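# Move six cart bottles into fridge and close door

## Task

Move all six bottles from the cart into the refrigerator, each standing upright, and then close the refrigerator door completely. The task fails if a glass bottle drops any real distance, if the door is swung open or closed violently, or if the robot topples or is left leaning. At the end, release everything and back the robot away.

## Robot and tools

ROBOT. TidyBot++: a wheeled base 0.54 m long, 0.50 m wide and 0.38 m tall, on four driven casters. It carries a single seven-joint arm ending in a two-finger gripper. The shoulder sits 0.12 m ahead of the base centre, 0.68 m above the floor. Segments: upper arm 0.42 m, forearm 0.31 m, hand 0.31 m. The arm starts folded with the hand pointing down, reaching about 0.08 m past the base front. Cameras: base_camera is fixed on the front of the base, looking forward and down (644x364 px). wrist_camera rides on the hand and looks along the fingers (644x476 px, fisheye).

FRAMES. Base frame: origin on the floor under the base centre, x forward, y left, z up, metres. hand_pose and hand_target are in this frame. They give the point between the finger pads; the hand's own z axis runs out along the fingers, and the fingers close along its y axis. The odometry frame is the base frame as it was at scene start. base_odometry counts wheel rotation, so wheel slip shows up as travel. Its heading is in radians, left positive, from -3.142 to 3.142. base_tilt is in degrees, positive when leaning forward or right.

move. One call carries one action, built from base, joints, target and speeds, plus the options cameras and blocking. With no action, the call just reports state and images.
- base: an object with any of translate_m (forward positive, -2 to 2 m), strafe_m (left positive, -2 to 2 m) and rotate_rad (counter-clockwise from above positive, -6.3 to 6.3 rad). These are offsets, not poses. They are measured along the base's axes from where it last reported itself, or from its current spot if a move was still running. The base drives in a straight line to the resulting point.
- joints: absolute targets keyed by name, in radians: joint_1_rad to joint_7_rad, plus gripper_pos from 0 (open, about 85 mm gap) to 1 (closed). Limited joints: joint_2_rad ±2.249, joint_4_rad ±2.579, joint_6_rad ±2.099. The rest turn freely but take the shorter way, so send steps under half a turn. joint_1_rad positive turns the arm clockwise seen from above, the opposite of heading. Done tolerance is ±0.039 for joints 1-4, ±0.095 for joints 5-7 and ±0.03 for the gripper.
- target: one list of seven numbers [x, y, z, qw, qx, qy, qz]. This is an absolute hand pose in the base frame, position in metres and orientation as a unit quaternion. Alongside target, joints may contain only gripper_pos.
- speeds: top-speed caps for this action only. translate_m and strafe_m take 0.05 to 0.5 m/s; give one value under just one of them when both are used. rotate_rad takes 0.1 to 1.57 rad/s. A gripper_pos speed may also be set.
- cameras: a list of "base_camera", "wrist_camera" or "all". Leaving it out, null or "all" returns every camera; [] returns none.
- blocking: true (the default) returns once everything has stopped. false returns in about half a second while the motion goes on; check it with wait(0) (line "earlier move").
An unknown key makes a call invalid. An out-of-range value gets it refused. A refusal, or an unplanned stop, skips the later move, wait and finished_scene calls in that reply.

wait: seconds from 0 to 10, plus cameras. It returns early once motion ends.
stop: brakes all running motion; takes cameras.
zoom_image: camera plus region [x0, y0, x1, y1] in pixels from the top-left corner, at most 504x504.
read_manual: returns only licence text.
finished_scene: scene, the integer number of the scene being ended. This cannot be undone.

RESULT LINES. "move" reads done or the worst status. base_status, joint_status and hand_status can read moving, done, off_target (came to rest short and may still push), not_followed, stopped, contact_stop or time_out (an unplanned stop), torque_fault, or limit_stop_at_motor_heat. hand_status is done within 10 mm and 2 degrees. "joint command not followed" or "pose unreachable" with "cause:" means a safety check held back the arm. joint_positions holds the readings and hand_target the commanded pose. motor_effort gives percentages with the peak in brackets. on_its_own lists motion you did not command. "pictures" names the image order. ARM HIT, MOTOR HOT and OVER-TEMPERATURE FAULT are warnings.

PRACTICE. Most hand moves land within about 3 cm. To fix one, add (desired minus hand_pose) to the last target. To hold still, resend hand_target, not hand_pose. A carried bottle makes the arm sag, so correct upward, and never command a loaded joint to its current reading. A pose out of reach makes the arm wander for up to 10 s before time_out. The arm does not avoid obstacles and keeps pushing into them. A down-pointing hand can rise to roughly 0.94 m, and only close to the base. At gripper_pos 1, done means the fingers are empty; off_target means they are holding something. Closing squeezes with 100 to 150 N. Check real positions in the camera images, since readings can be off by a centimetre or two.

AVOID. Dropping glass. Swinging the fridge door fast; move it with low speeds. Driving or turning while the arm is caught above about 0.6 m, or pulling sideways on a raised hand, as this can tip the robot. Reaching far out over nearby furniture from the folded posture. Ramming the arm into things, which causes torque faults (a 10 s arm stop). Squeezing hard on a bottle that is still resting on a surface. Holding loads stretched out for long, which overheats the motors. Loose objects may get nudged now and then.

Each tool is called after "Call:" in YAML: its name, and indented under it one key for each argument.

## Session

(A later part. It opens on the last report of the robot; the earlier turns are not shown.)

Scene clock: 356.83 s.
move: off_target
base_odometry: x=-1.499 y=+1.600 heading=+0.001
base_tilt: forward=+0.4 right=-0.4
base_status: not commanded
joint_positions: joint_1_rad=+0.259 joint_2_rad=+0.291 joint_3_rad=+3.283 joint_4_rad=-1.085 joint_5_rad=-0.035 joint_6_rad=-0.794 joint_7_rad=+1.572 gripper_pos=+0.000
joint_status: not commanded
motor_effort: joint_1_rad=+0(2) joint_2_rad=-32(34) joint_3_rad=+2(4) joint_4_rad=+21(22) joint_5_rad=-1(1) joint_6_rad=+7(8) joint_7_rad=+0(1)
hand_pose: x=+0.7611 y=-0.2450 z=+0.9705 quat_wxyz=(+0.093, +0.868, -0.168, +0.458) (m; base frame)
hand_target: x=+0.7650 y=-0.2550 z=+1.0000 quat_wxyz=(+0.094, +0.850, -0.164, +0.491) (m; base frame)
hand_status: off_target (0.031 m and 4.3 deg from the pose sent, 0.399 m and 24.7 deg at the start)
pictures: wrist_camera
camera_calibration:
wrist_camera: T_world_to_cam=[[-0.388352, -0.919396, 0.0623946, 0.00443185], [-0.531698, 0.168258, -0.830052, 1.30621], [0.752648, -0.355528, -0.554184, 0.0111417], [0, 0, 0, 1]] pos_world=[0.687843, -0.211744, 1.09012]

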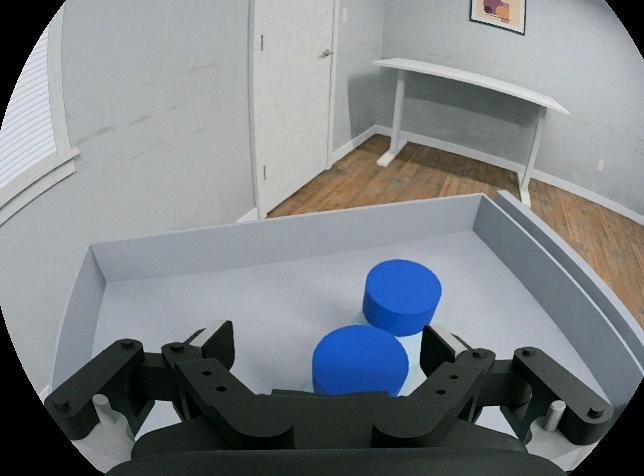

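Call:
move:
  target: [0.779, -0.281, 0.945, 0.0944, 0.8504, -0.1636, 0.491]
  cameras: ["wrist_camera"]

Scene clock: 361.03 s.
move: off_target
base_odometry: x=-1.499 y=+1.600 heading=+0.001
base_tilt: forward=+0.3 right=-0.4
base_status: not commanded
joint_positions: joint_1_rad=+0.332 joint_2_rad=+0.327 joint_3_rad=+3.267 joint_4_rad=-1.180 joint_5_rad=-0.091 joint_6_rad=-0.636 joint_7_rad=+1.647 gripper_pos=+0.000
joint_status: not commanded
motor_effort: joint_1_rad=+0(1) joint_2_rad=-34(36) joint_3_rad=+2(2) joint_4_rad=+21(22) joint_5_rad=-1(1) joint_6_rad=+7(8) joint_7_rad=+0(1)
hand_pose: x=+0.7717 y=-0.2844 z=+0.9325 quat_wxyz=(+0.102, +0.860, -0.172, +0.469) (m; base frame)
hand_target: x=+0.7790 y=-0.2810 z=+0.9450 quat_wxyz=(+0.094, +0.850, -0.164, +0.491) (m; base frame)
hand_status: off_target (0.015 m and 3.1 deg from the pose sent, 0.048 m and 4.3 deg at the start)
pictures: wrist_camera
camera_calibration:
wrist_camera: T_world_to_cam=[[-0.404156, -0.91209, 0.0689124, -0.0170831], [-0.509402, 0.161865, -0.845168, 1.28203], [0.759716, -0.376684, -0.530039, -0.0659351], [0, 0, 0, 1]] pos_world=[0.696254, -0.247933, 1.04976]

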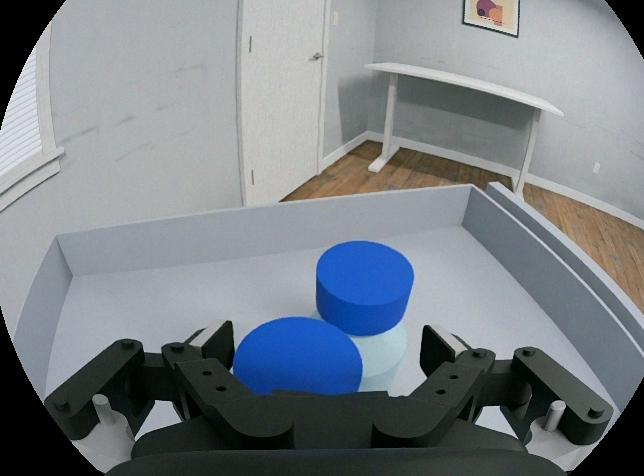

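Call:
move:
  target: [0.779, -0.264, 0.935, 0.0944, 0.8504, -0.1636, 0.491]
  cameras: ["wrist_camera"]

Scene clock: 363.97 s.
move: off_target
base_odometry: x=-1.499 y=+1.600 heading=+0.001
base_tilt: forward=+0.4 right=-0.3
base_status: not commanded
joint_positions: joint_1_rad=+0.306 joint_2_rad=+0.322 joint_3_rad=+3.270 joint_4_rad=-1.237 joint_5_rad=-0.091 joint_6_rad=-0.592 joint_7_rad=+1.648 gripper_pos=+0.000
joint_status: not commanded
motor_effort: joint_1_rad=+0(2) joint_2_rad=-34(35) joint_3_rad=+1(2) joint_4_rad=+21(22) joint_5_rad=-1(1) joint_6_rad=+7(8) joint_7_rad=+0(1)
hand_pose: x=+0.7749 y=-0.2699 z=+0.9147 quat_wxyz=(+0.097, +0.864, -0.165, +0.466) (m; base frame)
hand_target: x=+0.7790 y=-0.2640 z=+0.9350 quat_wxyz=(+0.094, +0.850, -0.164, +0.491) (m; base frame)
hand_status: off_target (0.022 m and 3.2 deg from the pose sent, 0.022 m and 3.1 deg at the start)
pictures: wrist_camera
camera_calibration:
wrist_camera: T_world_to_cam=[[-0.386719, -0.919618, 0.0689276, -0.0169206], [-0.518559, 0.15504, -0.840868, 1.26758], [0.762591, -0.360923, -0.536834, -0.0640509], [0, 0, 0, 1]] pos_world=[0.699614, -0.235203, 1.03264]

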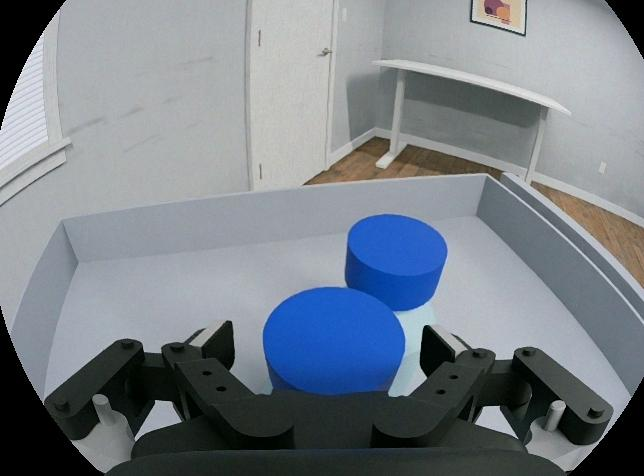

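Call:
move:
  target: [0.778, -0.268, 0.900, 0.0944, 0.8504, -0.1636, 0.491]
  cameras: ["wrist_camera"]

Call:
move:
  joints: {"gripper_pos": 0.6}
  cameras: ["wrist_camera"]

Scene clock: 366.80 s.
move: off_target
base_odometry: x=-1.499 y=+1.600 heading=+0.001
base_tilt: forward=+0.4 right=-0.4
base_status: not commanded
joint_positions: joint_1_rad=+0.307 joint_2_rad=+0.322 joint_3_rad=+3.260 joint_4_rad=-1.343 joint_5_rad=-0.091 joint_6_rad=-0.485 joint_7_rad=+1.648 gripper_pos=+0.000
joint_status: not commanded
motor_effort: joint_1_rad=+0(1) joint_2_rad=-34(35) joint_3_rad=+1(2) joint_4_rad=+20(22) joint_5_rad=+0(1) joint_6_rad=+7(8) joint_7_rad=+0(1)
hand_pose: x=+0.7743 y=-0.2679 z=+0.8817 quat_wxyz=(+0.096, +0.863, -0.166, +0.467) (m; base frame)
hand_target: x=+0.7780 y=-0.2680 z=+0.9000 quat_wxyz=(+0.094, +0.850, -0.164, +0.491) (m; base frame)
hand_status: off_target (0.019 m and 3.1 deg from the pose sent, 0.015 m and 3.2 deg at the start)
pictures: wrist_camera
camera_calibration:
wrist_camera: T_world_to_cam=[[-0.387745, -0.919393, 0.0661158, -0.00973096], [-0.516961, 0.157517, -0.841391, 1.23909], [0.763155, -0.360425, -0.536367, -0.0812701], [0, 0, 0, 1]] pos_world=[0.698809, -0.233416, 0.999611]

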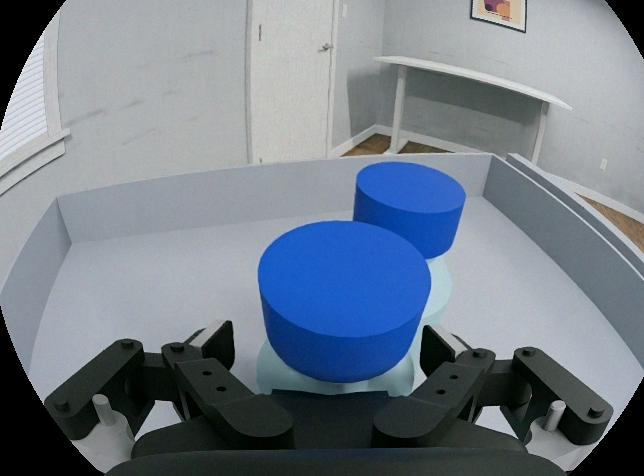

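Scene clock: 367.67 s.
move: off_target
base_odometry: x=-1.499 y=+1.600 heading=+0.001
base_tilt: forward=+0.4 right=-0.4
base_status: not commanded
joint_positions: joint_1_rad=+0.309 joint_2_rad=+0.321 joint_3_rad=+3.260 joint_4_rad=-1.344 joint_5_rad=-0.091 joint_6_rad=-0.482 joint_7_rad=+1.648 gripper_pos=+0.266
joint_status: gripper_pos off_target (ended at +0.266, target +0.600)
motor_effort: joint_1_rad=-1(2) joint_2_rad=-33(35) joint_3_rad=+1(2) joint_4_rad=+22(23) joint_5_rad=-1(2) joint_6_rad=+8(9) joint_7_rad=+0(1)
hand_pose: x=+0.7739 y=-0.2691 z=+0.8832 quat_wxyz=(+0.097, +0.862, -0.166, +0.469) (m; base frame)
hand_target: x=+0.7780 y=-0.2680 z=+0.9000 quat_wxyz=(+0.094, +0.850, -0.164, +0.491) (m; base frame)
hand_status: not commanded
pictures: wrist_camera
camera_calibration:
wrist_camera: T_world_to_cam=[[-0.389668, -0.918604, 0.0657648, -0.00907935], [-0.513229, 0.157306, -0.843712, 1.2395], [0.764693, -0.36252, -0.532752, -0.0855793], [0, 0, 0, 1]] pos_world=[0.698049, -0.234345, 1.00078]

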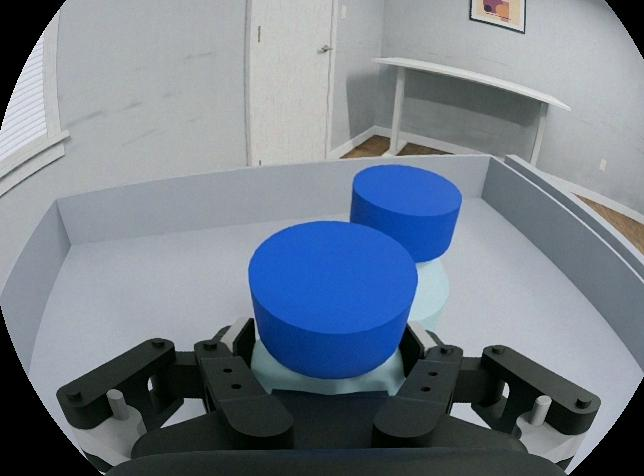

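Call:
move:
  target: [0.755, -0.262, 1.08, 0.0944, 0.8504, -0.1636, 0.491]
  cameras: []

Call:
move:
  base: {"translate_m": 0.067, "strafe_m": -1.465, "rotate_rad": -2.433}
  target: [0.52, 0.02, 1.06, 0, 0.866, 0, 0.5]
  cameras: ["wrist_camera"]

Call:
move:
  base: {"translate_m": 0.1}
  target: [0.79, 0.135, 1.07, -0.045, 0.8625, 0.078, 0.498]
  cameras: ["wrist_camera"]

Scene clock: 374.87 s.
move: off_target
base_odometry: x=-1.499 y=+1.600 heading=+0.001
base_tilt: forward=+0.4 right=-0.4
base_status: not commanded
joint_positions: joint_1_rad=+0.319 joint_2_rad=+0.380 joint_3_rad=+3.259 joint_4_rad=-0.723 joint_5_rad=-0.091 joint_6_rad=-1.028 joint_7_rad=+1.648 gripper_pos=+0.266
joint_status: not commanded
motor_effort: joint_1_rad=+0(1) joint_2_rad=-39(43) joint_3_rad=+1(3) joint_4_rad=+22(27) joint_5_rad=-1(2) joint_6_rad=+10(12) joint_7_rad=+0(1)
hand_pose: x=+0.7735 y=-0.2527 z=+1.0495 quat_wxyz=(+0.095, +0.862, -0.144, +0.476) (m; base frame)
hand_target: x=+0.7550 y=-0.2620 z=+1.0800 quat_wxyz=(+0.094, +0.850, -0.164, +0.491) (m; base frame)
hand_status: off_target (0.037 m and 3.2 deg from the pose sent, 0.198 m and 2.9 deg at the start)
pictures: none
No camera images: "cameras" was empty.

Scene clock: 379.83 s.
move: off_target
base_odometry: x=-1.430 y=+0.135 heading=-2.432
base_tilt: forward=+0.4 right=-0.4
base_status: done
joint_positions: joint_1_rad=+0.036 joint_2_rad=-0.335 joint_3_rad=+3.081 joint_4_rad=-1.480 joint_5_rad=-0.014 joint_6_rad=-1.029 joint_7_rad=+1.558 gripper_pos=+0.266
joint_status: not commanded
motor_effort: joint_1_rad=+0(7) joint_2_rad=-11(40) joint_3_rad=+1(5) joint_4_rad=+24(24) joint_5_rad=-1(2) joint_6_rad=+10(11) joint_7_rad=+1(1)
hand_pose: x=+0.5225 y=+0.0209 z=+1.0323 quat_wxyz=(-0.006, +0.885, +0.008, +0.465) (m; base frame)
hand_target: x=+0.5200 y=+0.0200 z=+1.0600 quat_wxyz=(+0.000, +0.866, +0.000, +0.500) (m; base frame)
hand_status: off_target (0.028 m and 4.7 deg from the pose sent, 0.372 m and 20.0 deg at the start)
pictures: wrist_camera
camera_calibration:
wrist_camera: T_world_to_cam=[[0.00837037, -0.998627, 0.0517061, -0.0422704], [-0.559011, -0.0475465, -0.827796, 1.20235], [0.829118, -0.0219753, -0.558642, 0.277151], [0, 0, 0, 1]] pos_world=[0.442689, 0.0210455, 1.15231]

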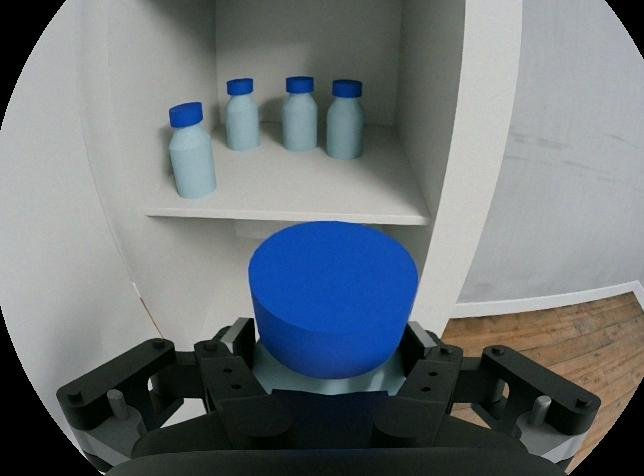

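Scene clock: 382.10 s.
move: off_target
base_odometry: x=-1.506 y=+0.070 heading=-2.432
base_tilt: forward=+0.4 right=-0.4
base_status: done
joint_positions: joint_1_rad=-0.186 joint_2_rad=+0.368 joint_3_rad=+3.121 joint_4_rad=-0.800 joint_5_rad=-0.014 joint_6_rad=-1.029 joint_7_rad=+1.558 gripper_pos=+0.266
joint_status: not commanded
motor_effort: joint_1_rad=+1(1) joint_2_rad=-39(41) joint_3_rad=+0(2) joint_4_rad=+22(25) joint_5_rad=-1(2) joint_6_rad=+10(12) joint_7_rad=-1(1)
hand_pose: x=+0.7965 y=+0.1437 z=+1.0156 quat_wxyz=(-0.060, +0.886, +0.083, +0.451) (m; base frame)
hand_target: x=+0.7900 y=+0.1350 z=+1.0700 quat_wxyz=(-0.045, +0.862, +0.078, +0.498) (m; base frame)
hand_status: off_target (0.056 m and 6.3 deg from the pose sent, 0.293 m and 10.2 deg at the start)
pictures: wrist_camera
camera_calibration:
wrist_camera: T_world_to_cam=[[0.191507, -0.981183, 0.0246065, -0.0418839], [-0.56403, -0.130536, -0.815372, 1.3508], [0.803241, 0.142271, -0.578415, 0.0604474], [0, 0, 0, 1]] pos_world=[0.721358, 0.126632, 1.1374]

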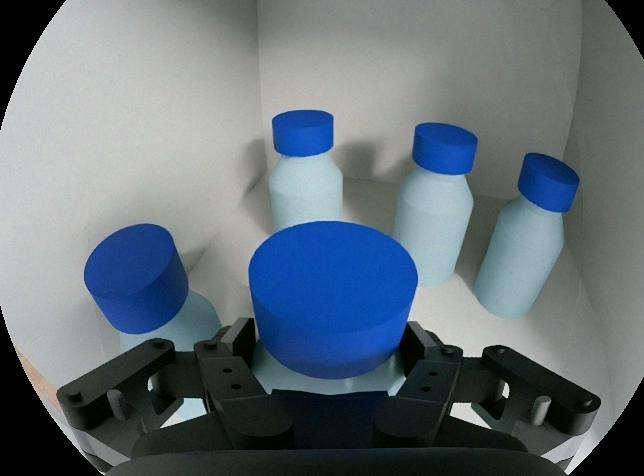

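Call:
move:
  target: [0.782, 0.122, 1.035, -0.045, 0.8625, 0.078, 0.498]
  cameras: []

Call:
move:
  target: [0.785, 0.125, 1.005, -0.045, 0.8625, 0.078, 0.498]
  cameras: ["wrist_camera"]

Scene clock: 385.07 s.
move: off_target
base_odometry: x=-1.506 y=+0.070 heading=-2.432
base_tilt: forward=+0.4 right=-0.4
base_status: not commanded
joint_positions: joint_1_rad=-0.183 joint_2_rad=+0.295 joint_3_rad=+3.121 joint_4_rad=-0.979 joint_5_rad=-0.014 joint_6_rad=-0.901 joint_7_rad=+1.558 gripper_pos=+0.266
joint_status: not commanded
motor_effort: joint_1_rad=+0(1) joint_2_rad=-34(39) joint_3_rad=+1(1) joint_4_rad=+21(24) joint_5_rad=+0(1) joint_6_rad=+8(10) joint_7_rad=+0(1)
hand_pose: x=+0.7834 y=+0.1395 z=+0.9996 quat_wxyz=(-0.060, +0.882, +0.081, +0.461) (m; base frame)
hand_target: x=+0.7820 y=+0.1220 z=+1.0350 quat_wxyz=(-0.045, +0.862, +0.078, +0.498) (m; base frame)
hand_status: off_target (0.040 m and 5.1 deg from the pose sent, 0.033 m and 6.3 deg at the start)
pictures: none
No camera images: "cameras" was empty.

Scene clock: 386.03 s.
move: off_target
base_odometry: x=-1.506 y=+0.070 heading=-2.432
base_tilt: forward=+0.4 right=-0.4
base_status: not commanded
joint_positions: joint_1_rad=-0.183 joint_2_rad=+0.256 joint_3_rad=+3.121 joint_4_rad=-1.079 joint_5_rad=-0.014 joint_6_rad=-0.789 joint_7_rad=+1.558 gripper_pos=+0.266
joint_status: not commanded
motor_effort: joint_1_rad=+1(1) joint_2_rad=-29(34) joint_3_rad=+0(1) joint_4_rad=+19(21) joint_5_rad=-1(2) joint_6_rad=+7(8) joint_7_rad=+0(1)
hand_pose: x=+0.7814 y=+0.1392 z=+0.9989 quat_wxyz=(-0.061, +0.870, +0.080, +0.483) (m; base frame)
hand_target: x=+0.7850 y=+0.1250 z=+1.0050 quat_wxyz=(-0.045, +0.862, +0.078, +0.498) (m; base frame)
hand_status: off_target (0.016 m and 2.7 deg from the pose sent, 0.016 m and 5.1 deg at the start)
pictures: wrist_camera
camera_calibration:
wrist_camera: T_world_to_cam=[[0.18393, -0.982631, 0.0246129, -0.0368996], [-0.505328, -0.116006, -0.855094, 1.31993], [0.843097, 0.14484, -0.517888, -0.0284412], [0, 0, 0, 1]] pos_world=[0.697761, 0.120981, 1.11484]

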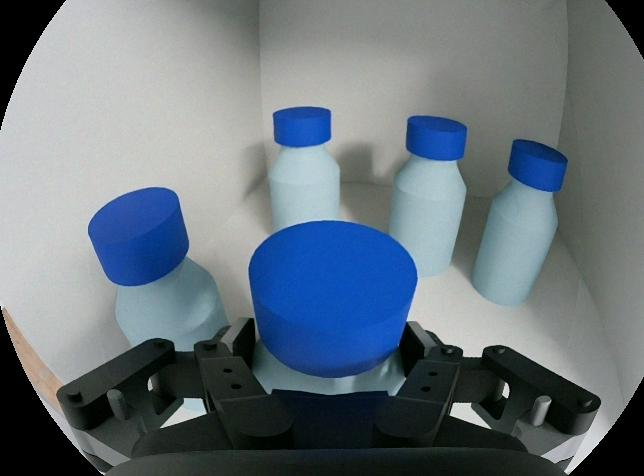

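Call:
move:
  joints: {"gripper_pos": 0.1}
  cameras: []

Call:
move:
  target: [0.69, 0.107, 1.03, -0.045, 0.8625, 0.078, 0.498]
  cameras: ["wrist_camera"]

Call:
move:
  base: {"translate_m": -0.1}
  target: [0.52, 0.05, 1.05, 0, 0.866, 0, 0.5]
  cameras: ["wrist_camera"]

Scene clock: 389.43 s.
move: done
base_odometry: x=-1.506 y=+0.070 heading=-2.432
base_tilt: forward=+0.4 right=-0.4
base_status: not commanded
joint_positions: joint_1_rad=-0.181 joint_2_rad=+0.256 joint_3_rad=+3.119 joint_4_rad=-1.090 joint_5_rad=-0.014 joint_6_rad=-0.788 joint_7_rad=+1.558 gripper_pos=+0.100
joint_status: all done
motor_effort: joint_1_rad=+0(1) joint_2_rad=-31(32) joint_3_rad=+1(1) joint_4_rad=+20(22) joint_5_rad=+0(2) joint_6_rad=+7(8) joint_7_rad=+0(1)
hand_pose: x=+0.7805 y=+0.1391 z=+0.9925 quat_wxyz=(-0.061, +0.872, +0.080, +0.479) (m; base frame)
hand_target: x=+0.7850 y=+0.1250 z=+1.0050 quat_wxyz=(-0.045, +0.862, +0.078, +0.498) (m; base frame)
hand_status: not commanded
pictures: none
No camera images: "cameras" was empty.

Scene clock: 390.97 s.
move: done
base_odometry: x=-1.506 y=+0.070 heading=-2.432
base_tilt: forward=+0.4 right=-0.4
base_status: not commanded
joint_positions: joint_1_rad=-0.139 joint_2_rad=+0.024 joint_3_rad=+3.088 joint_4_rad=-1.271 joint_5_rad=-0.014 joint_6_rad=-0.788 joint_7_rad=+1.558 gripper_pos=+0.100
joint_status: not commanded
motor_effort: joint_1_rad=+0(1) joint_2_rad=-22(33) joint_3_rad=+1(1) joint_4_rad=+19(22) joint_5_rad=+0(1) joint_6_rad=+7(8) joint_7_rad=+0(1)
hand_pose: x=+0.6909 y=+0.1154 z=+1.0355 quat_wxyz=(-0.059, +0.860, +0.075, +0.501) (m; base frame)
hand_target: x=+0.6900 y=+0.1070 z=+1.0300 quat_wxyz=(-0.045, +0.862, +0.078, +0.498) (m; base frame)
hand_status: done (0.010 m and 1.7 deg from the pose sent, 0.103 m and 3.1 deg at the start)
pictures: wrist_camera
camera_calibration:
wrist_camera: T_world_to_cam=[[0.172098, -0.984686, 0.0278545, -0.03948], [-0.471296, -0.107135, -0.875444, 1.29922], [0.865022, 0.137535, -0.482516, 0.019373], [0, 0, 0, 1]] pos_world=[0.602354, 0.0976523, 1.14784]

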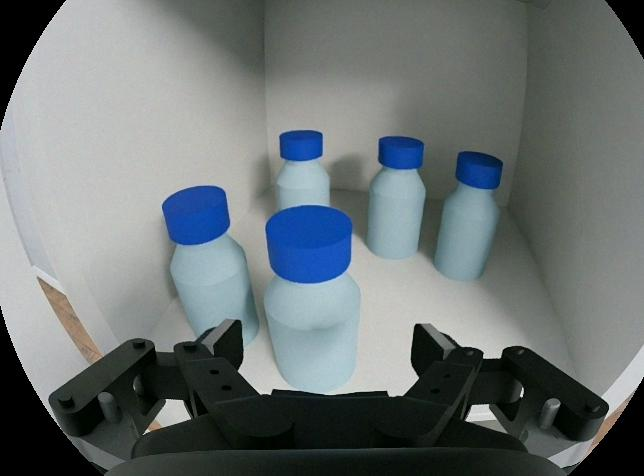

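Scene clock: 392.53 s.
move: off_target
base_odometry: x=-1.430 y=+0.135 heading=-2.432
base_tilt: forward=+0.3 right=-0.5
base_status: done
joint_positions: joint_1_rad=+0.041 joint_2_rad=-0.359 joint_3_rad=+2.973 joint_4_rad=-1.486 joint_5_rad=+0.022 joint_6_rad=-0.914 joint_7_rad=+1.466 gripper_pos=+0.100
joint_status: not commanded
motor_effort: joint_1_rad=+0(1) joint_2_rad=-7(28) joint_3_rad=+2(3) joint_4_rad=+20(22) joint_5_rad=+0(1) joint_6_rad=+8(8) joint_7_rad=+0(1)
hand_pose: x=+0.5276 y=+0.0670 z=+1.0669 quat_wxyz=(-0.022, +0.853, +0.022, +0.522) (m; base frame)
hand_target: x=+0.5200 y=+0.0500 z=+1.0500 quat_wxyz=(+0.000, +0.866, +0.000, +0.500) (m; base frame)
hand_status: off_target (0.025 m and 4.6 deg from the pose sent, 0.184 m and 11.0 deg at the start)
pictures: wrist_camera
camera_calibration:
wrist_camera: T_world_to_cam=[[0.0408576, -0.998442, 0.0380035, -0.000600498], [-0.445197, -0.0522426, -0.893907, 1.24683], [0.8945, 0.0196039, -0.446638, 0.136468], [0, 0, 0, 1]] pos_world=[0.433041, 0.061863, 1.17553]

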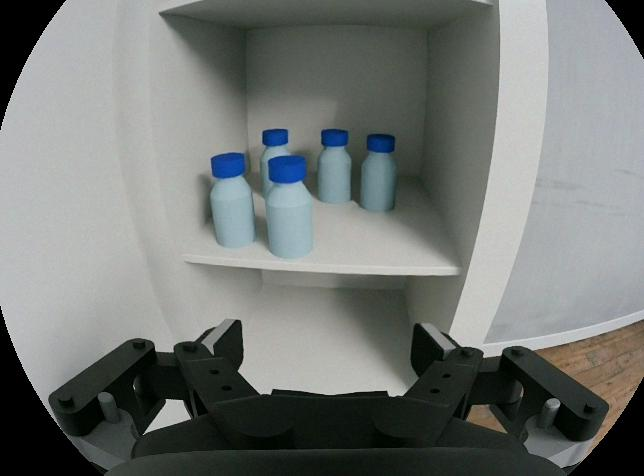

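Call:
move:
  base: {"translate_m": -0.533, "strafe_m": -0.682, "rotate_rad": 2.433}
  speeds: {"rotate_rad": 1.0}
  joints: {"gripper_pos": 0.0}
  cameras: []

Call:
move:
  target: [0.77, 0.26, 1.0, -0.0944, 0.8504, 0.1636, 0.491]
  cameras: ["wrist_camera"]

Scene clock: 398.93 s.
move: done
base_odometry: x=-1.470 y=+1.000 heading=+0.001
base_tilt: forward=+0.4 right=-0.4
base_status: done
joint_positions: joint_1_rad=+0.045 joint_2_rad=-0.360 joint_3_rad=+2.966 joint_4_rad=-1.487 joint_5_rad=+0.026 joint_6_rad=-0.915 joint_7_rad=+1.465 gripper_pos=+0.000
joint_status: all done
motor_effort: joint_1_rad=+0(2) joint_2_rad=-7(10) joint_3_rad=+3(5) joint_4_rad=+20(21) joint_5_rad=+0(1) joint_6_rad=+8(8) joint_7_rad=+0(1)
hand_pose: x=+0.5270 y=+0.0680 z=+1.0659 quat_wxyz=(-0.020, +0.853, +0.023, +0.521) (m; base frame)
hand_target: x=+0.5200 y=+0.0500 z=+1.0500 quat_wxyz=(+0.000, +0.866, +0.000, +0.500) (m; base frame)
hand_status: not commanded
pictures: none
No camera images: "cameras" was empty.

Scene clock: 401.07 s.
move: off_target
base_odometry: x=-1.470 y=+1.000 heading=+0.001
base_tilt: forward=+0.4 right=-0.4
base_status: not commanded
joint_positions: joint_1_rad=-0.306 joint_2_rad=+0.315 joint_3_rad=+3.040 joint_4_rad=-1.054 joint_5_rad=+0.026 joint_6_rad=-0.800 joint_7_rad=+1.496 gripper_pos=+0.000
joint_status: not commanded
motor_effort: joint_1_rad=+0(1) joint_2_rad=-33(35) joint_3_rad=+0(3) joint_4_rad=+20(22) joint_5_rad=+0(1) joint_6_rad=+7(8) joint_7_rad=+1(1)
hand_pose: x=+0.7628 y=+0.2593 z=+0.9705 quat_wxyz=(-0.112, +0.873, +0.140, +0.454) (m; base frame)
hand_target: x=+0.7700 y=+0.2600 z=+1.0000 quat_wxyz=(-0.094, +0.850, +0.164, +0.491) (m; base frame)
hand_status: off_target (0.030 m and 6.0 deg from the pose sent, 0.317 m and 18.6 deg at the start)
pictures: wrist_camera
camera_calibration:
wrist_camera: T_world_to_cam=[[0.335828, -0.941828, -0.013381, -0.00429455], [-0.528254, -0.17656, -0.830526, 1.30954], [0.779851, 0.285982, -0.556819, 0.00454769], [0, 0, 0, 1]] pos_world=[0.689668, 0.225868, 1.09009]

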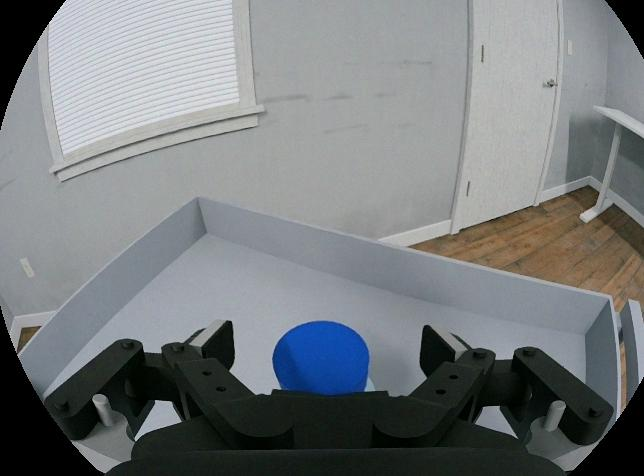

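Call:
move:
  target: [0.791, 0.275, 0.930, -0.0944, 0.8504, 0.1636, 0.491]
  cameras: ["wrist_camera"]

Scene clock: 404.50 s.
move: off_target
base_odometry: x=-1.470 y=+1.000 heading=+0.001
base_tilt: forward=+0.4 right=-0.4
base_status: not commanded
joint_positions: joint_1_rad=-0.328 joint_2_rad=+0.355 joint_3_rad=+3.059 joint_4_rad=-1.194 joint_5_rad=+0.026 joint_6_rad=-0.595 joint_7_rad=+1.496 gripper_pos=+0.000
joint_status: not commanded
motor_effort: joint_1_rad=+0(1) joint_2_rad=-35(37) joint_3_rad=+0(1) joint_4_rad=+21(22) joint_5_rad=+0(1) joint_6_rad=+7(8) joint_7_rad=+0(1)
hand_pose: x=+0.7852 y=+0.2755 z=+0.9158 quat_wxyz=(-0.115, +0.866, +0.143, +0.465) (m; base frame)
hand_target: x=+0.7910 y=+0.2750 z=+0.9300 quat_wxyz=(-0.094, +0.850, +0.164, +0.491) (m; base frame)
hand_status: off_target (0.015 m and 4.8 deg from the pose sent, 0.052 m and 6.0 deg at the start)
pictures: wrist_camera
camera_calibration:
wrist_camera: T_world_to_cam=[[0.343667, -0.939021, -0.0115233, -0.00593651], [-0.505592, -0.17467, -0.844907, 1.27368], [0.791372, 0.296192, -0.53479, -0.0799957], [0, 0, 0, 1]] pos_world=[0.709307, 0.240593, 1.03329]

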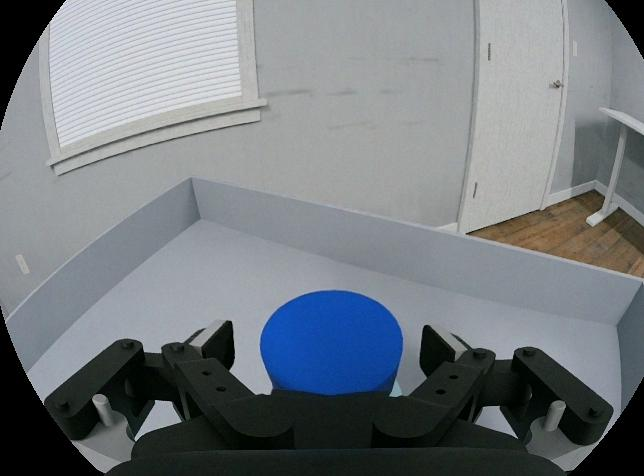

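Call:
move:
  target: [0.791,0.273,0.900,-0.0944,0.8504,0.1636,0.491]
  cameras: ["wrist_camera"]

Scene clock: 411.63 s.
move: off_target
base_odometry: x=-1.470 y=+1.000 heading=+0.001
base_tilt: forward=+0.4 right=-0.4
base_status: not commanded
joint_positions: joint_1_rad=-0.328 joint_2_rad=+0.356 joint_3_rad=+3.063 joint_4_rad=-1.290 joint_5_rad=+0.026 joint_6_rad=-0.498 joint_7_rad=+1.496 gripper_pos=+0.000
joint_status: not commanded
motor_effort: joint_1_rad=+0(1) joint_2_rad=-35(36) joint_3_rad=+0(1) joint_4_rad=+20(23) joint_5_rad=-1(1) joint_6_rad=+8(8) joint_7_rad=+0(1)
hand_pose: x=+0.7853 y=+0.2745 z=+0.8852 quat_wxyz=(-0.114, +0.866, +0.143, +0.465) (m; base frame)
hand_target: x=+0.7910 y=+0.2730 z=+0.9000 quat_wxyz=(-0.094, +0.850, +0.164, +0.491) (m; base frame)
hand_status: off_target (0.016 m and 4.8 deg from the pose sent, 0.017 m and 4.8 deg at the start)
pictures: wrist_camera
camera_calibration:
wrist_camera: T_world_to_cam=[[0.342396, -0.9395, -0.0102563, -0.00726], [-0.505609, -0.175044, -0.844819, 1.2477], [0.791912, 0.294448, -0.534953, -0.0959802], [0, 0, 0, 1]] pos_world=[0.709342, 0.239843, 1.00266]

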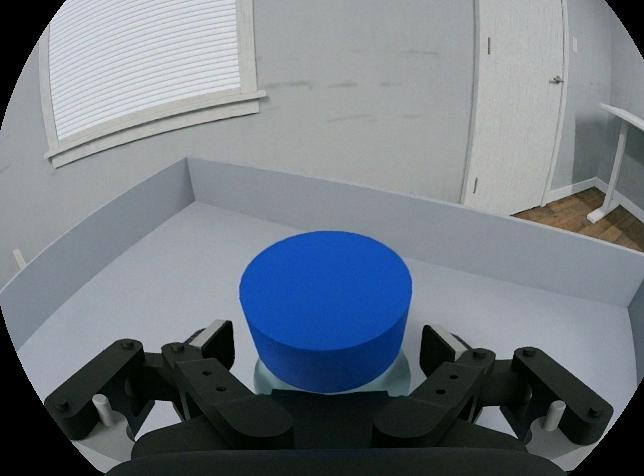

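Call:
move:
  target: [0.791,0.273,0.892,-0.0944,0.8504,0.1636,0.491]
  cameras: []

Call:
move:
  joints: {"gripper_pos":0.6}
  cameras: ["wrist_camera"]

Scene clock: 413.63 s.
move: off_target
base_odometry: x=-1.470 y=+1.000 heading=+0.001
base_tilt: forward=+0.3 right=-0.4
base_status: not commanded
joint_positions: joint_1_rad=-0.328 joint_2_rad=+0.356 joint_3_rad=+3.066 joint_4_rad=-1.311 joint_5_rad=+0.026 joint_6_rad=-0.469 joint_7_rad=+1.496 gripper_pos=+0.000
joint_status: not commanded
motor_effort: joint_1_rad=+0(1) joint_2_rad=-35(36) joint_3_rad=+0(1) joint_4_rad=+22(22) joint_5_rad=+0(1) joint_6_rad=+7(7) joint_7_rad=+0(1)
hand_pose: x=+0.7866 y=+0.2733 z=+0.8802 quat_wxyz=(-0.114, +0.864, +0.142, +0.469) (m; base frame)
hand_target: x=+0.7910 y=+0.2730 z=+0.8920 quat_wxyz=(-0.094, +0.850, +0.164, +0.491) (m; base frame)
hand_status: off_target (0.013 m and 4.5 deg from the pose sent, 0.009 m and 4.8 deg at the start)
pictures: none
No camera images: "cameras" was empty.

Scene clock: 414.50 s.
move: off_target
base_odometry: x=-1.470 y=+1.000 heading=+0.001
base_tilt: forward=+0.4 right=-0.4
base_status: not commanded
joint_positions: joint_1_rad=-0.328 joint_2_rad=+0.355 joint_3_rad=+3.067 joint_4_rad=-1.312 joint_5_rad=+0.026 joint_6_rad=-0.468 joint_7_rad=+1.496 gripper_pos=+0.262
joint_status: gripper_pos off_target (ended at +0.262, target +0.600)
motor_effort: joint_1_rad=+1(1) joint_2_rad=-34(36) joint_3_rad=+0(1) joint_4_rad=+21(22) joint_5_rad=+0(1) joint_6_rad=+7(9) joint_7_rad=+0(1)
hand_pose: x=+0.7867 y=+0.2729 z=+0.8810 quat_wxyz=(-0.114, +0.864, +0.142, +0.470) (m; base frame)
hand_target: x=+0.7910 y=+0.2730 z=+0.8920 quat_wxyz=(-0.094, +0.850, +0.164, +0.491) (m; base frame)
hand_status: not commanded
pictures: wrist_camera
camera_calibration:
wrist_camera: T_world_to_cam=[[0.339676, -0.940499, -0.00909739, -0.00785189], [-0.498486, -0.171817, -0.849701, 1.24239], [0.797579, 0.293158, -0.527187, -0.109755], [0, 0, 0, 1]] pos_world=[0.709522, 0.238255, 0.99773]

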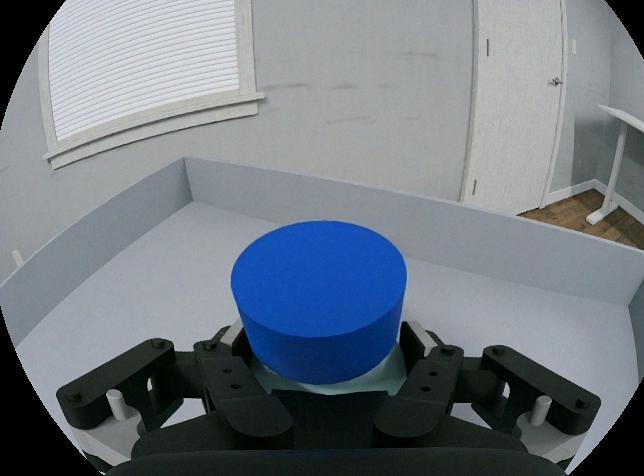

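Good grip.

Call:
move:
  target: [0.77,0.262,1.08,-0.0944,0.8504,0.1636,0.491]
  cameras: []

Call:
move:
  base: {"translate_m":0.038,"strafe_m":-0.865,"rotate_rad":-2.433}
  target: [0.52,0.02,1.06,0,0.866,0,0.5]
  cameras: ["wrist_camera"]

Scene clock: 419.60 s.
move: off_target
base_odometry: x=-1.470 y=+1.000 heading=+0.001
base_tilt: forward=+0.4 right=-0.4
base_status: not commanded
joint_positions: joint_1_rad=-0.344 joint_2_rad=+0.426 joint_3_rad=+3.085 joint_4_rad=-0.639 joint_5_rad=+0.026 joint_6_rad=-1.050 joint_7_rad=+1.511 gripper_pos=+0.262
joint_status: not commanded
motor_effort: joint_1_rad=+0(1) joint_2_rad=-39(43) joint_3_rad=+0(1) joint_4_rad=+21(26) joint_5_rad=-1(1) joint_6_rad=+10(10) joint_7_rad=+0(1)
hand_pose: x=+0.7841 y=+0.2616 z=+1.0564 quat_wxyz=(-0.108, +0.860, +0.140, +0.479) (m; base frame)
hand_target: x=+0.7700 y=+0.2620 z=+1.0800 quat_wxyz=(-0.094, +0.850, +0.164, +0.491) (m; base frame)
hand_status: off_target (0.027 m and 3.6 deg from the pose sent, 0.200 m and 4.4 deg at the start)
pictures: none
No camera images: "cameras" was empty.

Scene clock: 423.13 s.
move: off_target
base_odometry: x=-1.432 y=+0.134 heading=-2.433
base_tilt: forward=+0.4 right=-0.4
base_status: done
joint_positions: joint_1_rad=+0.004 joint_2_rad=-0.333 joint_3_rad=+3.081 joint_4_rad=-1.475 joint_5_rad=+0.026 joint_6_rad=-1.044 joint_7_rad=+1.511 gripper_pos=+0.262
joint_status: not commanded
motor_effort: joint_1_rad=+0(8) joint_2_rad=-10(42) joint_3_rad=+2(5) joint_4_rad=+22(24) joint_5_rad=+0(3) joint_6_rad=+10(10) joint_7_rad=+1(1)
hand_pose: x=+0.5205 y=+0.0225 z=+1.0301 quat_wxyz=(-0.004, +0.888, +0.002, +0.460) (m; base frame)
hand_target: x=+0.5200 y=+0.0200 z=+1.0600 quat_wxyz=(+0.000, +0.866, +0.000, +0.500) (m; base frame)
hand_status: off_target (0.030 m and 5.2 deg from the pose sent, 0.358 m and 20.4 deg at the start)
pictures: wrist_camera
camera_calibration:
wrist_camera: T_world_to_cam=[[-0.00365532, -0.998747, 0.0499092, -0.0324198], [-0.569355, -0.0389515, -0.821169, 1.19788], [0.822084, -0.0314177, -0.568499, 0.291709], [0, 0, 0, 1]] pos_world=[0.442089, 0.0234448, 1.15111]

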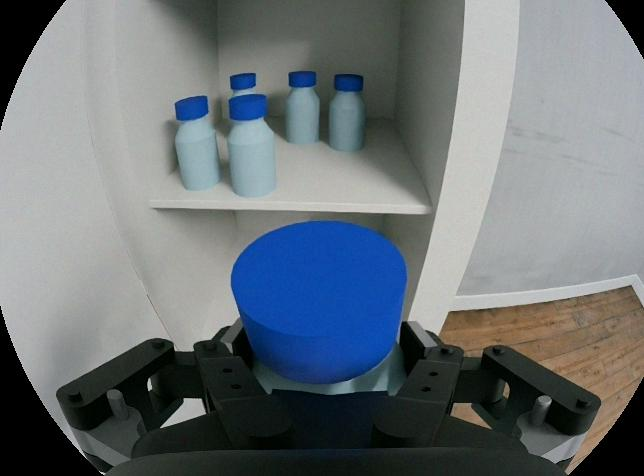

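Call:
move:
  base: {"translate_m":0.1}
  target: [0.79,0.005,1.07,0,0.866,0,0.5]
  cameras: ["wrist_camera"]

Call:
move:
  target: [0.79,0.005,1.035,0,0.866,0,0.5]
  cameras: ["wrist_camera"]

Scene clock: 427.23 s.
move: off_target
base_odometry: x=-1.508 y=+0.069 heading=-2.433
base_tilt: forward=+0.4 right=-0.4
base_status: done
joint_positions: joint_1_rad=-0.011 joint_2_rad=+0.319 joint_3_rad=+3.165 joint_4_rad=-0.856 joint_5_rad=+0.026 joint_6_rad=-1.037 joint_7_rad=+1.523 gripper_pos=+0.262
joint_status: not commanded
motor_effort: joint_1_rad=+1(1) joint_2_rad=-36(38) joint_3_rad=+1(2) joint_4_rad=+22(24) joint_5_rad=+0(1) joint_6_rad=+9(11) joint_7_rad=+0(1)
hand_pose: x=+0.7904 y=-0.0103 z=+1.0167 quat_wxyz=(+0.008, +0.893, -0.024, +0.449) (m; base frame)
hand_target: x=+0.7900 y=+0.0050 z=+1.0700 quat_wxyz=(+0.000, +0.866, +0.000, +0.500) (m; base frame)
hand_status: off_target (0.055 m and 7.3 deg from the pose sent, 0.273 m and 5.2 deg at the start)
pictures: wrist_camera
camera_calibration:
wrist_camera: T_world_to_cam=[[-0.0590204, -0.997097, 0.0481101, -0.0179152], [-0.591599, -0.00388234, -0.806223, 1.34197], [0.804069, -0.0760455, -0.589652, 0.0964337], [0, 0, 0, 1]] pos_world=[0.715309, -0.00531985, 1.13965]

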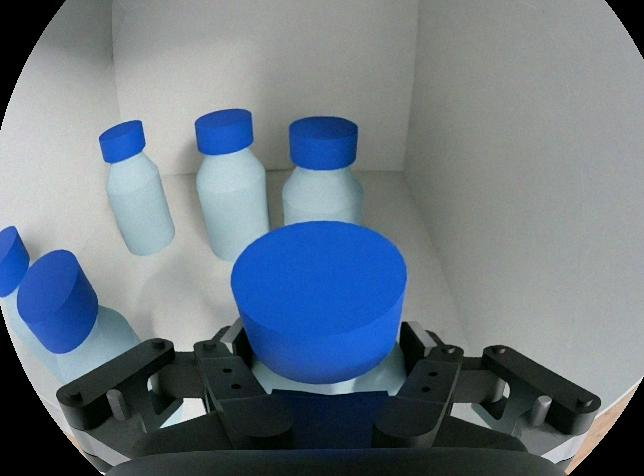

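Scene clock: 428.37 s.
move: off_target
base_odometry: x=-1.508 y=+0.069 heading=-2.433
base_tilt: forward=+0.4 right=-0.4
base_status: not commanded
joint_positions: joint_1_rad=-0.011 joint_2_rad=+0.283 joint_3_rad=+3.165 joint_4_rad=-0.994 joint_5_rad=+0.026 joint_6_rad=-0.905 joint_7_rad=+1.523 gripper_pos=+0.262
joint_status: not commanded
motor_effort: joint_1_rad=+0(1) joint_2_rad=-34(36) joint_3_rad=+0(2) joint_4_rad=+21(24) joint_5_rad=-1(1) joint_6_rad=+8(9) joint_7_rad=+0(1)
hand_pose: x=+0.7926 y=-0.0103 z=+0.9982 quat_wxyz=(+0.007, +0.887, -0.022, +0.462) (m; base frame)
hand_target: x=+0.7900 y=+0.0050 z=+1.0350 quat_wxyz=(+0.000, +0.866, +0.000, +0.500) (m; base frame)
hand_status: off_target (0.040 m and 5.7 deg from the pose sent, 0.024 m and 7.3 deg at the start)
pictures: wrist_camera
camera_calibration:
wrist_camera: T_world_to_cam=[[-0.0573354, -0.997241, 0.0471551, -0.017266], [-0.567359, -0.00631744, -0.823447, 1.32632], [0.821472, -0.0739665, -0.565431, 0.0457457], [0, 0, 0, 1]] pos_world=[0.713933, -0.00545575, 1.11884]

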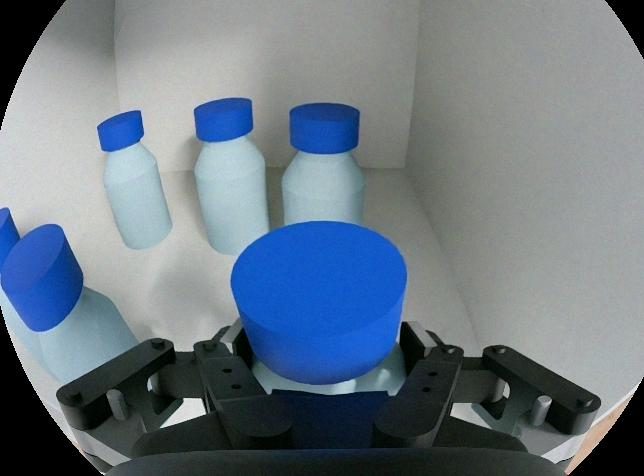

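Call:
move:
  target: [0.79,0.0,1.015,0,0.866,0,0.5]
  cameras: []

Call:
move:
  joints: {"gripper_pos":0.1}
  cameras: ["wrist_camera"]

Scene clock: 430.90 s.
move: off_target
base_odometry: x=-1.508 y=+0.069 heading=-2.433
base_tilt: forward=+0.4 right=-0.4
base_status: not commanded
joint_positions: joint_1_rad=-0.011 joint_2_rad=+0.252 joint_3_rad=+3.165 joint_4_rad=-1.070 joint_5_rad=+0.024 joint_6_rad=-0.823 joint_7_rad=+1.534 gripper_pos=+0.262
joint_status: not commanded
motor_effort: joint_1_rad=+1(1) joint_2_rad=-30(33) joint_3_rad=+1(2) joint_4_rad=+20(22) joint_5_rad=+0(1) joint_6_rad=+7(9) joint_7_rad=+0(1)
hand_pose: x=+0.7900 y=-0.0098 z=+0.9976 quat_wxyz=(+0.008, +0.878, -0.017, +0.478) (m; base frame)
hand_target: x=+0.7900 y=+0.0000 z=+1.0150 quat_wxyz=(+0.000, +0.866, +0.000, +0.500) (m; base frame)
hand_status: off_target (0.020 m and 3.6 deg from the pose sent, 0.020 m and 5.7 deg at the start)
pictures: none
No camera images: "cameras" was empty.

Scene clock: 431.73 s.
move: done
base_odometry: x=-1.508 y=+0.069 heading=-2.433
base_tilt: forward=+0.4 right=-0.4
base_status: not commanded
joint_positions: joint_1_rad=-0.011 joint_2_rad=+0.252 joint_3_rad=+3.166 joint_4_rad=-1.075 joint_5_rad=+0.024 joint_6_rad=-0.821 joint_7_rad=+1.537 gripper_pos=+0.100
joint_status: all done
motor_effort: joint_1_rad=+0(2) joint_2_rad=-31(33) joint_3_rad=+1(2) joint_4_rad=+21(23) joint_5_rad=+0(1) joint_6_rad=+7(9) joint_7_rad=+0(1)
hand_pose: x=+0.7899 y=-0.0104 z=+0.9955 quat_wxyz=(+0.009, +0.879, -0.016, +0.477) (m; base frame)
hand_target: x=+0.7900 y=+0.0000 z=+1.0150 quat_wxyz=(+0.000, +0.866, +0.000, +0.500) (m; base frame)
hand_status: not commanded
pictures: wrist_camera
camera_calibration:
wrist_camera: T_world_to_cam=[[-0.0499126, -0.997213, 0.0554456, -0.0314793], [-0.539014, -0.0198404, -0.842063, 1.31856], [0.840817, -0.0719155, -0.536522, 0.00240939], [0, 0, 0, 1]] pos_world=[0.707128, -0.00505751, 1.11335]

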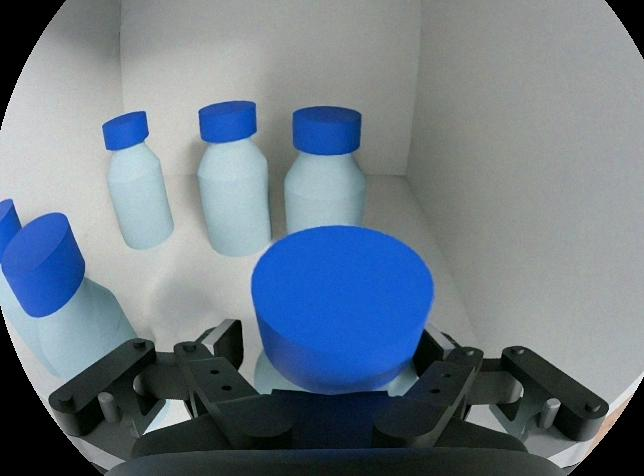

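Call:
move:
  base: {"translate_m":-0.15}
  speeds: {"translate_m":0.15}
  cameras: ["wrist_camera"]

Call:
move:
  base: {"translate_m":-0.1}
  target: [0.52,0.02,1.1,0,0.866,0,0.5]
  cameras: ["wrist_camera"]

Scene clock: 435.03 s.
move: done
base_odometry: x=-1.394 y=+0.167 heading=-2.433
base_tilt: forward=+0.3 right=-0.4
base_status: done
joint_positions: joint_1_rad=-0.011 joint_2_rad=+0.239 joint_3_rad=+3.166 joint_4_rad=-1.076 joint_5_rad=+0.024 joint_6_rad=-0.818 joint_7_rad=+1.537 gripper_pos=+0.100
joint_status: not commanded
motor_effort: joint_1_rad=+0(1) joint_2_rad=-30(36) joint_3_rad=+0(1) joint_4_rad=+20(22) joint_5_rad=+0(1) joint_6_rad=+7(8) joint_7_rad=+0(1)
hand_pose: x=+0.7861 y=-0.0104 z=+1.0044 quat_wxyz=(+0.009, +0.875, -0.016, +0.483) (m; base frame)
hand_target: x=+0.7900 y=+0.0000 z=+1.0150 quat_wxyz=(+0.000, +0.866, +0.000, +0.500) (m; base frame)
hand_status: not commanded
pictures: wrist_camera
camera_calibration:
wrist_camera: T_world_to_cam=[[-0.0506214, -0.997222, 0.0546496, -0.0308423], [-0.526614, -0.0198424, -0.849873, 1.32212], [0.848596, -0.071801, -0.524147, -0.00817487], [0, 0, 0, 1]] pos_world=[0.701624, -0.00510952, 1.12104]

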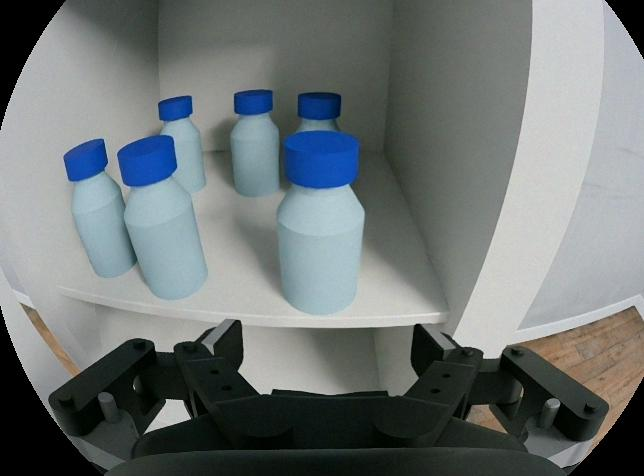

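Scene clock: 436.80 s.
move: off_target
base_odometry: x=-1.317 y=+0.232 heading=-2.432
base_tilt: forward=+0.4 right=-0.4
base_status: done
joint_positions: joint_1_rad=-0.008 joint_2_rad=-0.305 joint_3_rad=+3.089 joint_4_rad=-1.284 joint_5_rad=+0.024 joint_6_rad=-1.059 joint_7_rad=+1.537 gripper_pos=+0.100
joint_status: not commanded
motor_effort: joint_1_rad=+0(1) joint_2_rad=-8(36) joint_3_rad=+2(2) joint_4_rad=+19(23) joint_5_rad=+0(1) joint_6_rad=+8(8) joint_7_rad=-1(1)
hand_pose: x=+0.5303 y=+0.0255 z=+1.1180 quat_wxyz=(-0.005, +0.851, +0.014, +0.524) (m; base frame)
hand_target: x=+0.5200 y=+0.0200 z=+1.1000 quat_wxyz=(+0.000, +0.866, +0.000, +0.500) (m; base frame)
hand_status: off_target (0.022 m and 3.7 deg from the pose sent, 0.284 m and 3.0 deg at the start)
pictures: wrist_camera
camera_calibration:
wrist_camera: T_world_to_cam=[[0.00967525, -0.998259, 0.0581789, -0.0500689], [-0.441253, -0.0564728, -0.895604, 1.29153], [0.89733, -0.0170064, -0.441032, 0.150898], [0, 0, 0, 1]] pos_world=[0.434971, 0.0255209, 1.22617]

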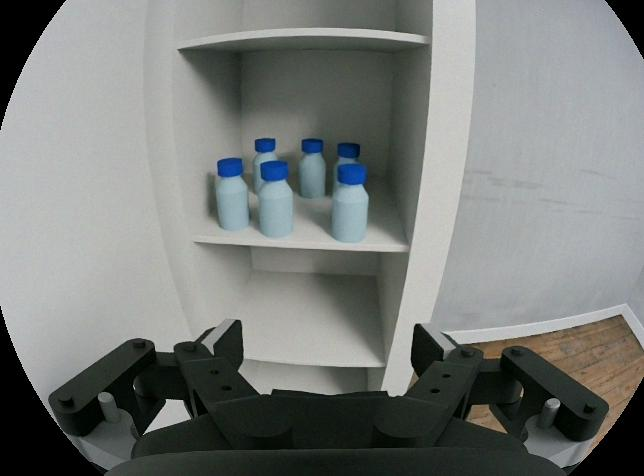

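Call:
move:
  base: {"translate_m":-0.55}
  joints: {"gripper_pos":1}
  cameras: []

Call:
move:
  base: {"strafe_m":0.56}
  target: [0.50,0.0,1.1,0,0.866,0,0.5]

Scene clock: 447.10 s.
move: done
base_odometry: x=-0.900 y=+0.590 heading=-2.432
base_tilt: forward=+0.4 right=-0.4
base_status: done
joint_positions: joint_1_rad=-0.008 joint_2_rad=-0.318 joint_3_rad=+3.089 joint_4_rad=-1.289 joint_5_rad=+0.024 joint_6_rad=-1.065 joint_7_rad=+1.537 gripper_pos=+0.999
joint_status: all done
motor_effort: joint_1_rad=+0(1) joint_2_rad=-8(12) joint_3_rad=+2(2) joint_4_rad=+18(20) joint_5_rad=+0(1) joint_6_rad=+8(8) joint_7_rad=+0(1)
hand_pose: x=+0.5240 y=+0.0255 z=+1.1191 quat_wxyz=(-0.005, +0.851, +0.014, +0.525) (m; base frame)
hand_target: x=+0.5200 y=+0.0200 z=+1.1000 quat_wxyz=(+0.000, +0.866, +0.000, +0.500) (m; base frame)
hand_status: not commanded
pictures: none
No camera images: "cameras" was empty.

Scene clock: 449.33 s.
move: off_target
base_odometry: x=-0.535 y=+0.165 heading=-2.432
base_tilt: forward=+0.4 right=-0.4
base_status: done
joint_positions: joint_1_rad=-0.007 joint_2_rad=-0.343 joint_3_rad=+3.144 joint_4_rad=-1.309 joint_5_rad=+0.024 joint_6_rad=-1.083 joint_7_rad=+1.545 gripper_pos=+0.999
joint_status: not commanded
motor_effort: joint_1_rad=+0(2) joint_2_rad=-7(9) joint_3_rad=+1(4) joint_4_rad=+18(19) joint_5_rad=+0(2) joint_6_rad=+8(8) joint_7_rad=+1(1)
hand_pose: x=+0.5123 y=-0.0038 z=+1.1136 quat_wxyz=(+0.004, +0.854, -0.010, +0.520) (m; base frame)
hand_target: x=+0.5000 y=+0.0000 z=+1.1000 quat_wxyz=(+0.000, +0.866, +0.000, +0.500) (m; base frame)
hand_status: off_target (0.019 m and 2.9 deg from the pose sent, 0.040 m and 3.8 deg at the start)
pictures: base_camera, wrist_camera
camera_calibration:
wrist_camera: T_world_to_cam=[[-0.0397683, -0.998011, 0.048916, -0.0432577], [-0.453117, -0.0256194, -0.891083, 1.27909], [0.890564, -0.0576015, -0.451197, 0.179203], [0, 0, 0, 1]] pos_world=[0.418267, -0.0000796206, 1.22275]

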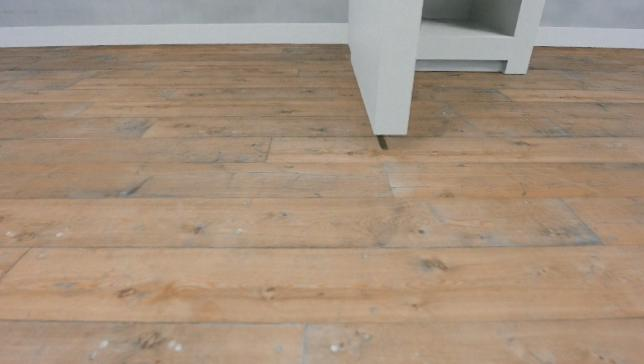

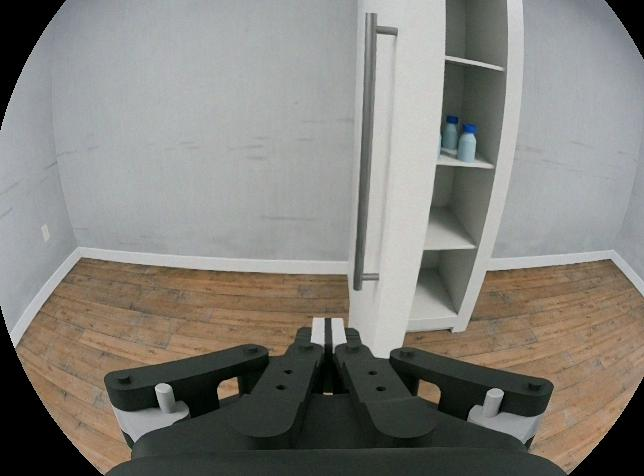

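Call:
move:
  base: {"strafe_m":0.73}
  cameras: []

Call:
move:
  base: {"translate_m":0.326,"rotate_rad":-0.785}
  cameras: []

Call:
move:
  target: [0.72,0,0.74,0,0.7071,0,0.7071]

Scene clock: 469.63 s.
move: done
base_odometry: x=-0.059 y=-0.388 heading=-2.432
base_tilt: forward=+0.4 right=-0.4
base_status: done
joint_positions: joint_1_rad=-0.007 joint_2_rad=-0.343 joint_3_rad=+3.145 joint_4_rad=-1.309 joint_5_rad=+0.024 joint_6_rad=-1.083 joint_7_rad=+1.545 gripper_pos=+0.999
joint_status: not commanded
motor_effort: joint_1_rad=+0(1) joint_2_rad=-7(7) joint_3_rad=+1(3) joint_4_rad=+18(19) joint_5_rad=+0(1) joint_6_rad=+8(8) joint_7_rad=+1(1)
hand_pose: x=+0.5123 y=-0.0045 z=+1.1136 quat_wxyz=(+0.004, +0.854, -0.011, +0.520) (m; base frame)
hand_target: x=+0.5000 y=+0.0000 z=+1.1000 quat_wxyz=(+0.000, +0.866, +0.000, +0.500) (m; base frame)
hand_status: not commanded
pictures: none
No camera images: "cameras" was empty.

Scene clock: 471.43 s.
move: done
base_odometry: x=-0.307 y=-0.601 heading=+3.066
base_tilt: forward=+0.3 right=-0.4
base_status: done
joint_positions: joint_1_rad=-0.007 joint_2_rad=-0.349 joint_3_rad=+3.145 joint_4_rad=-1.312 joint_5_rad=+0.024 joint_6_rad=-1.084 joint_7_rad=+1.545 gripper_pos=+0.999
joint_status: not commanded
motor_effort: joint_1_rad=+0(1) joint_2_rad=-7(10) joint_3_rad=+1(3) joint_4_rad=+17(20) joint_5_rad=+0(1) joint_6_rad=+8(8) joint_7_rad=+0(1)
hand_pose: x=+0.5099 y=-0.0045 z=+1.1143 quat_wxyz=(+0.004, +0.854, -0.011, +0.521) (m; base frame)
hand_target: x=+0.5000 y=+0.0000 z=+1.1000 quat_wxyz=(+0.000, +0.866, +0.000, +0.500) (m; base frame)
hand_status: not commanded
pictures: none
No camera images: "cameras" was empty.

Scene clock: 474.67 s.
move: off_target
base_odometry: x=-0.307 y=-0.601 heading=+3.066
base_tilt: forward=+0.4 right=-0.4
base_status: not commanded
joint_positions: joint_1_rad=-0.007 joint_2_rad=+0.528 joint_3_rad=+3.145 joint_4_rad=-2.352 joint_5_rad=+0.024 joint_6_rad=+1.278 joint_7_rad=+1.545 gripper_pos=+0.999
joint_status: not commanded
motor_effort: joint_1_rad=+0(1) joint_2_rad=-29(31) joint_3_rad=+0(2) joint_4_rad=+10(22) joint_5_rad=+0(1) joint_6_rad=+8(9) joint_7_rad=+0(1)
hand_pose: x=+0.7232 y=+0.0108 z=+0.7319 quat_wxyz=(-0.016, +0.718, +0.003, +0.696) (m; base frame)
hand_target: x=+0.7200 y=+0.0000 z=+0.7400 quat_wxyz=(+0.000, +0.707, +0.000, +0.707) (m; base frame)
hand_status: off_target (0.014 m and 2.6 deg from the pose sent, 0.429 m and 27.3 deg at the start)
pictures: base_camera, wrist_camera
camera_calibration:
wrist_camera: T_world_to_cam=[[-0.0137279, -0.999666, 0.0218784, -0.000606367], [-0.0227521, -0.0215625, -0.999509, 0.80298], [0.999647, -0.0142189, -0.0224485, -0.573094], [0, 0, 0, 1]] pos_world=[0.591153, 0.00855931, 0.789733]

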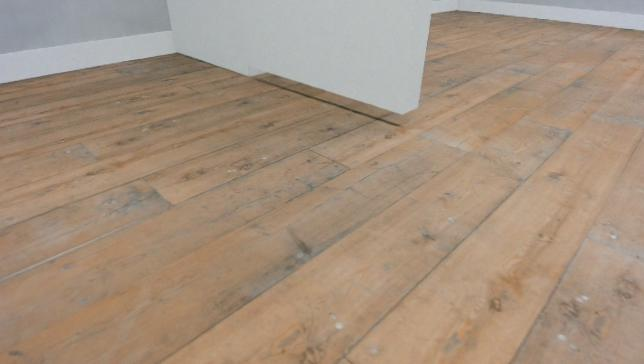

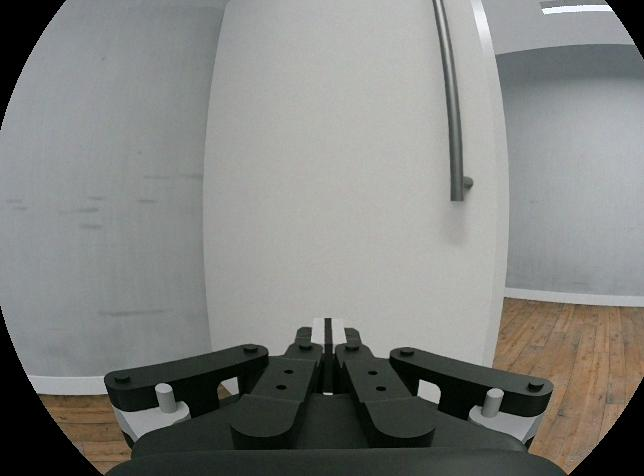

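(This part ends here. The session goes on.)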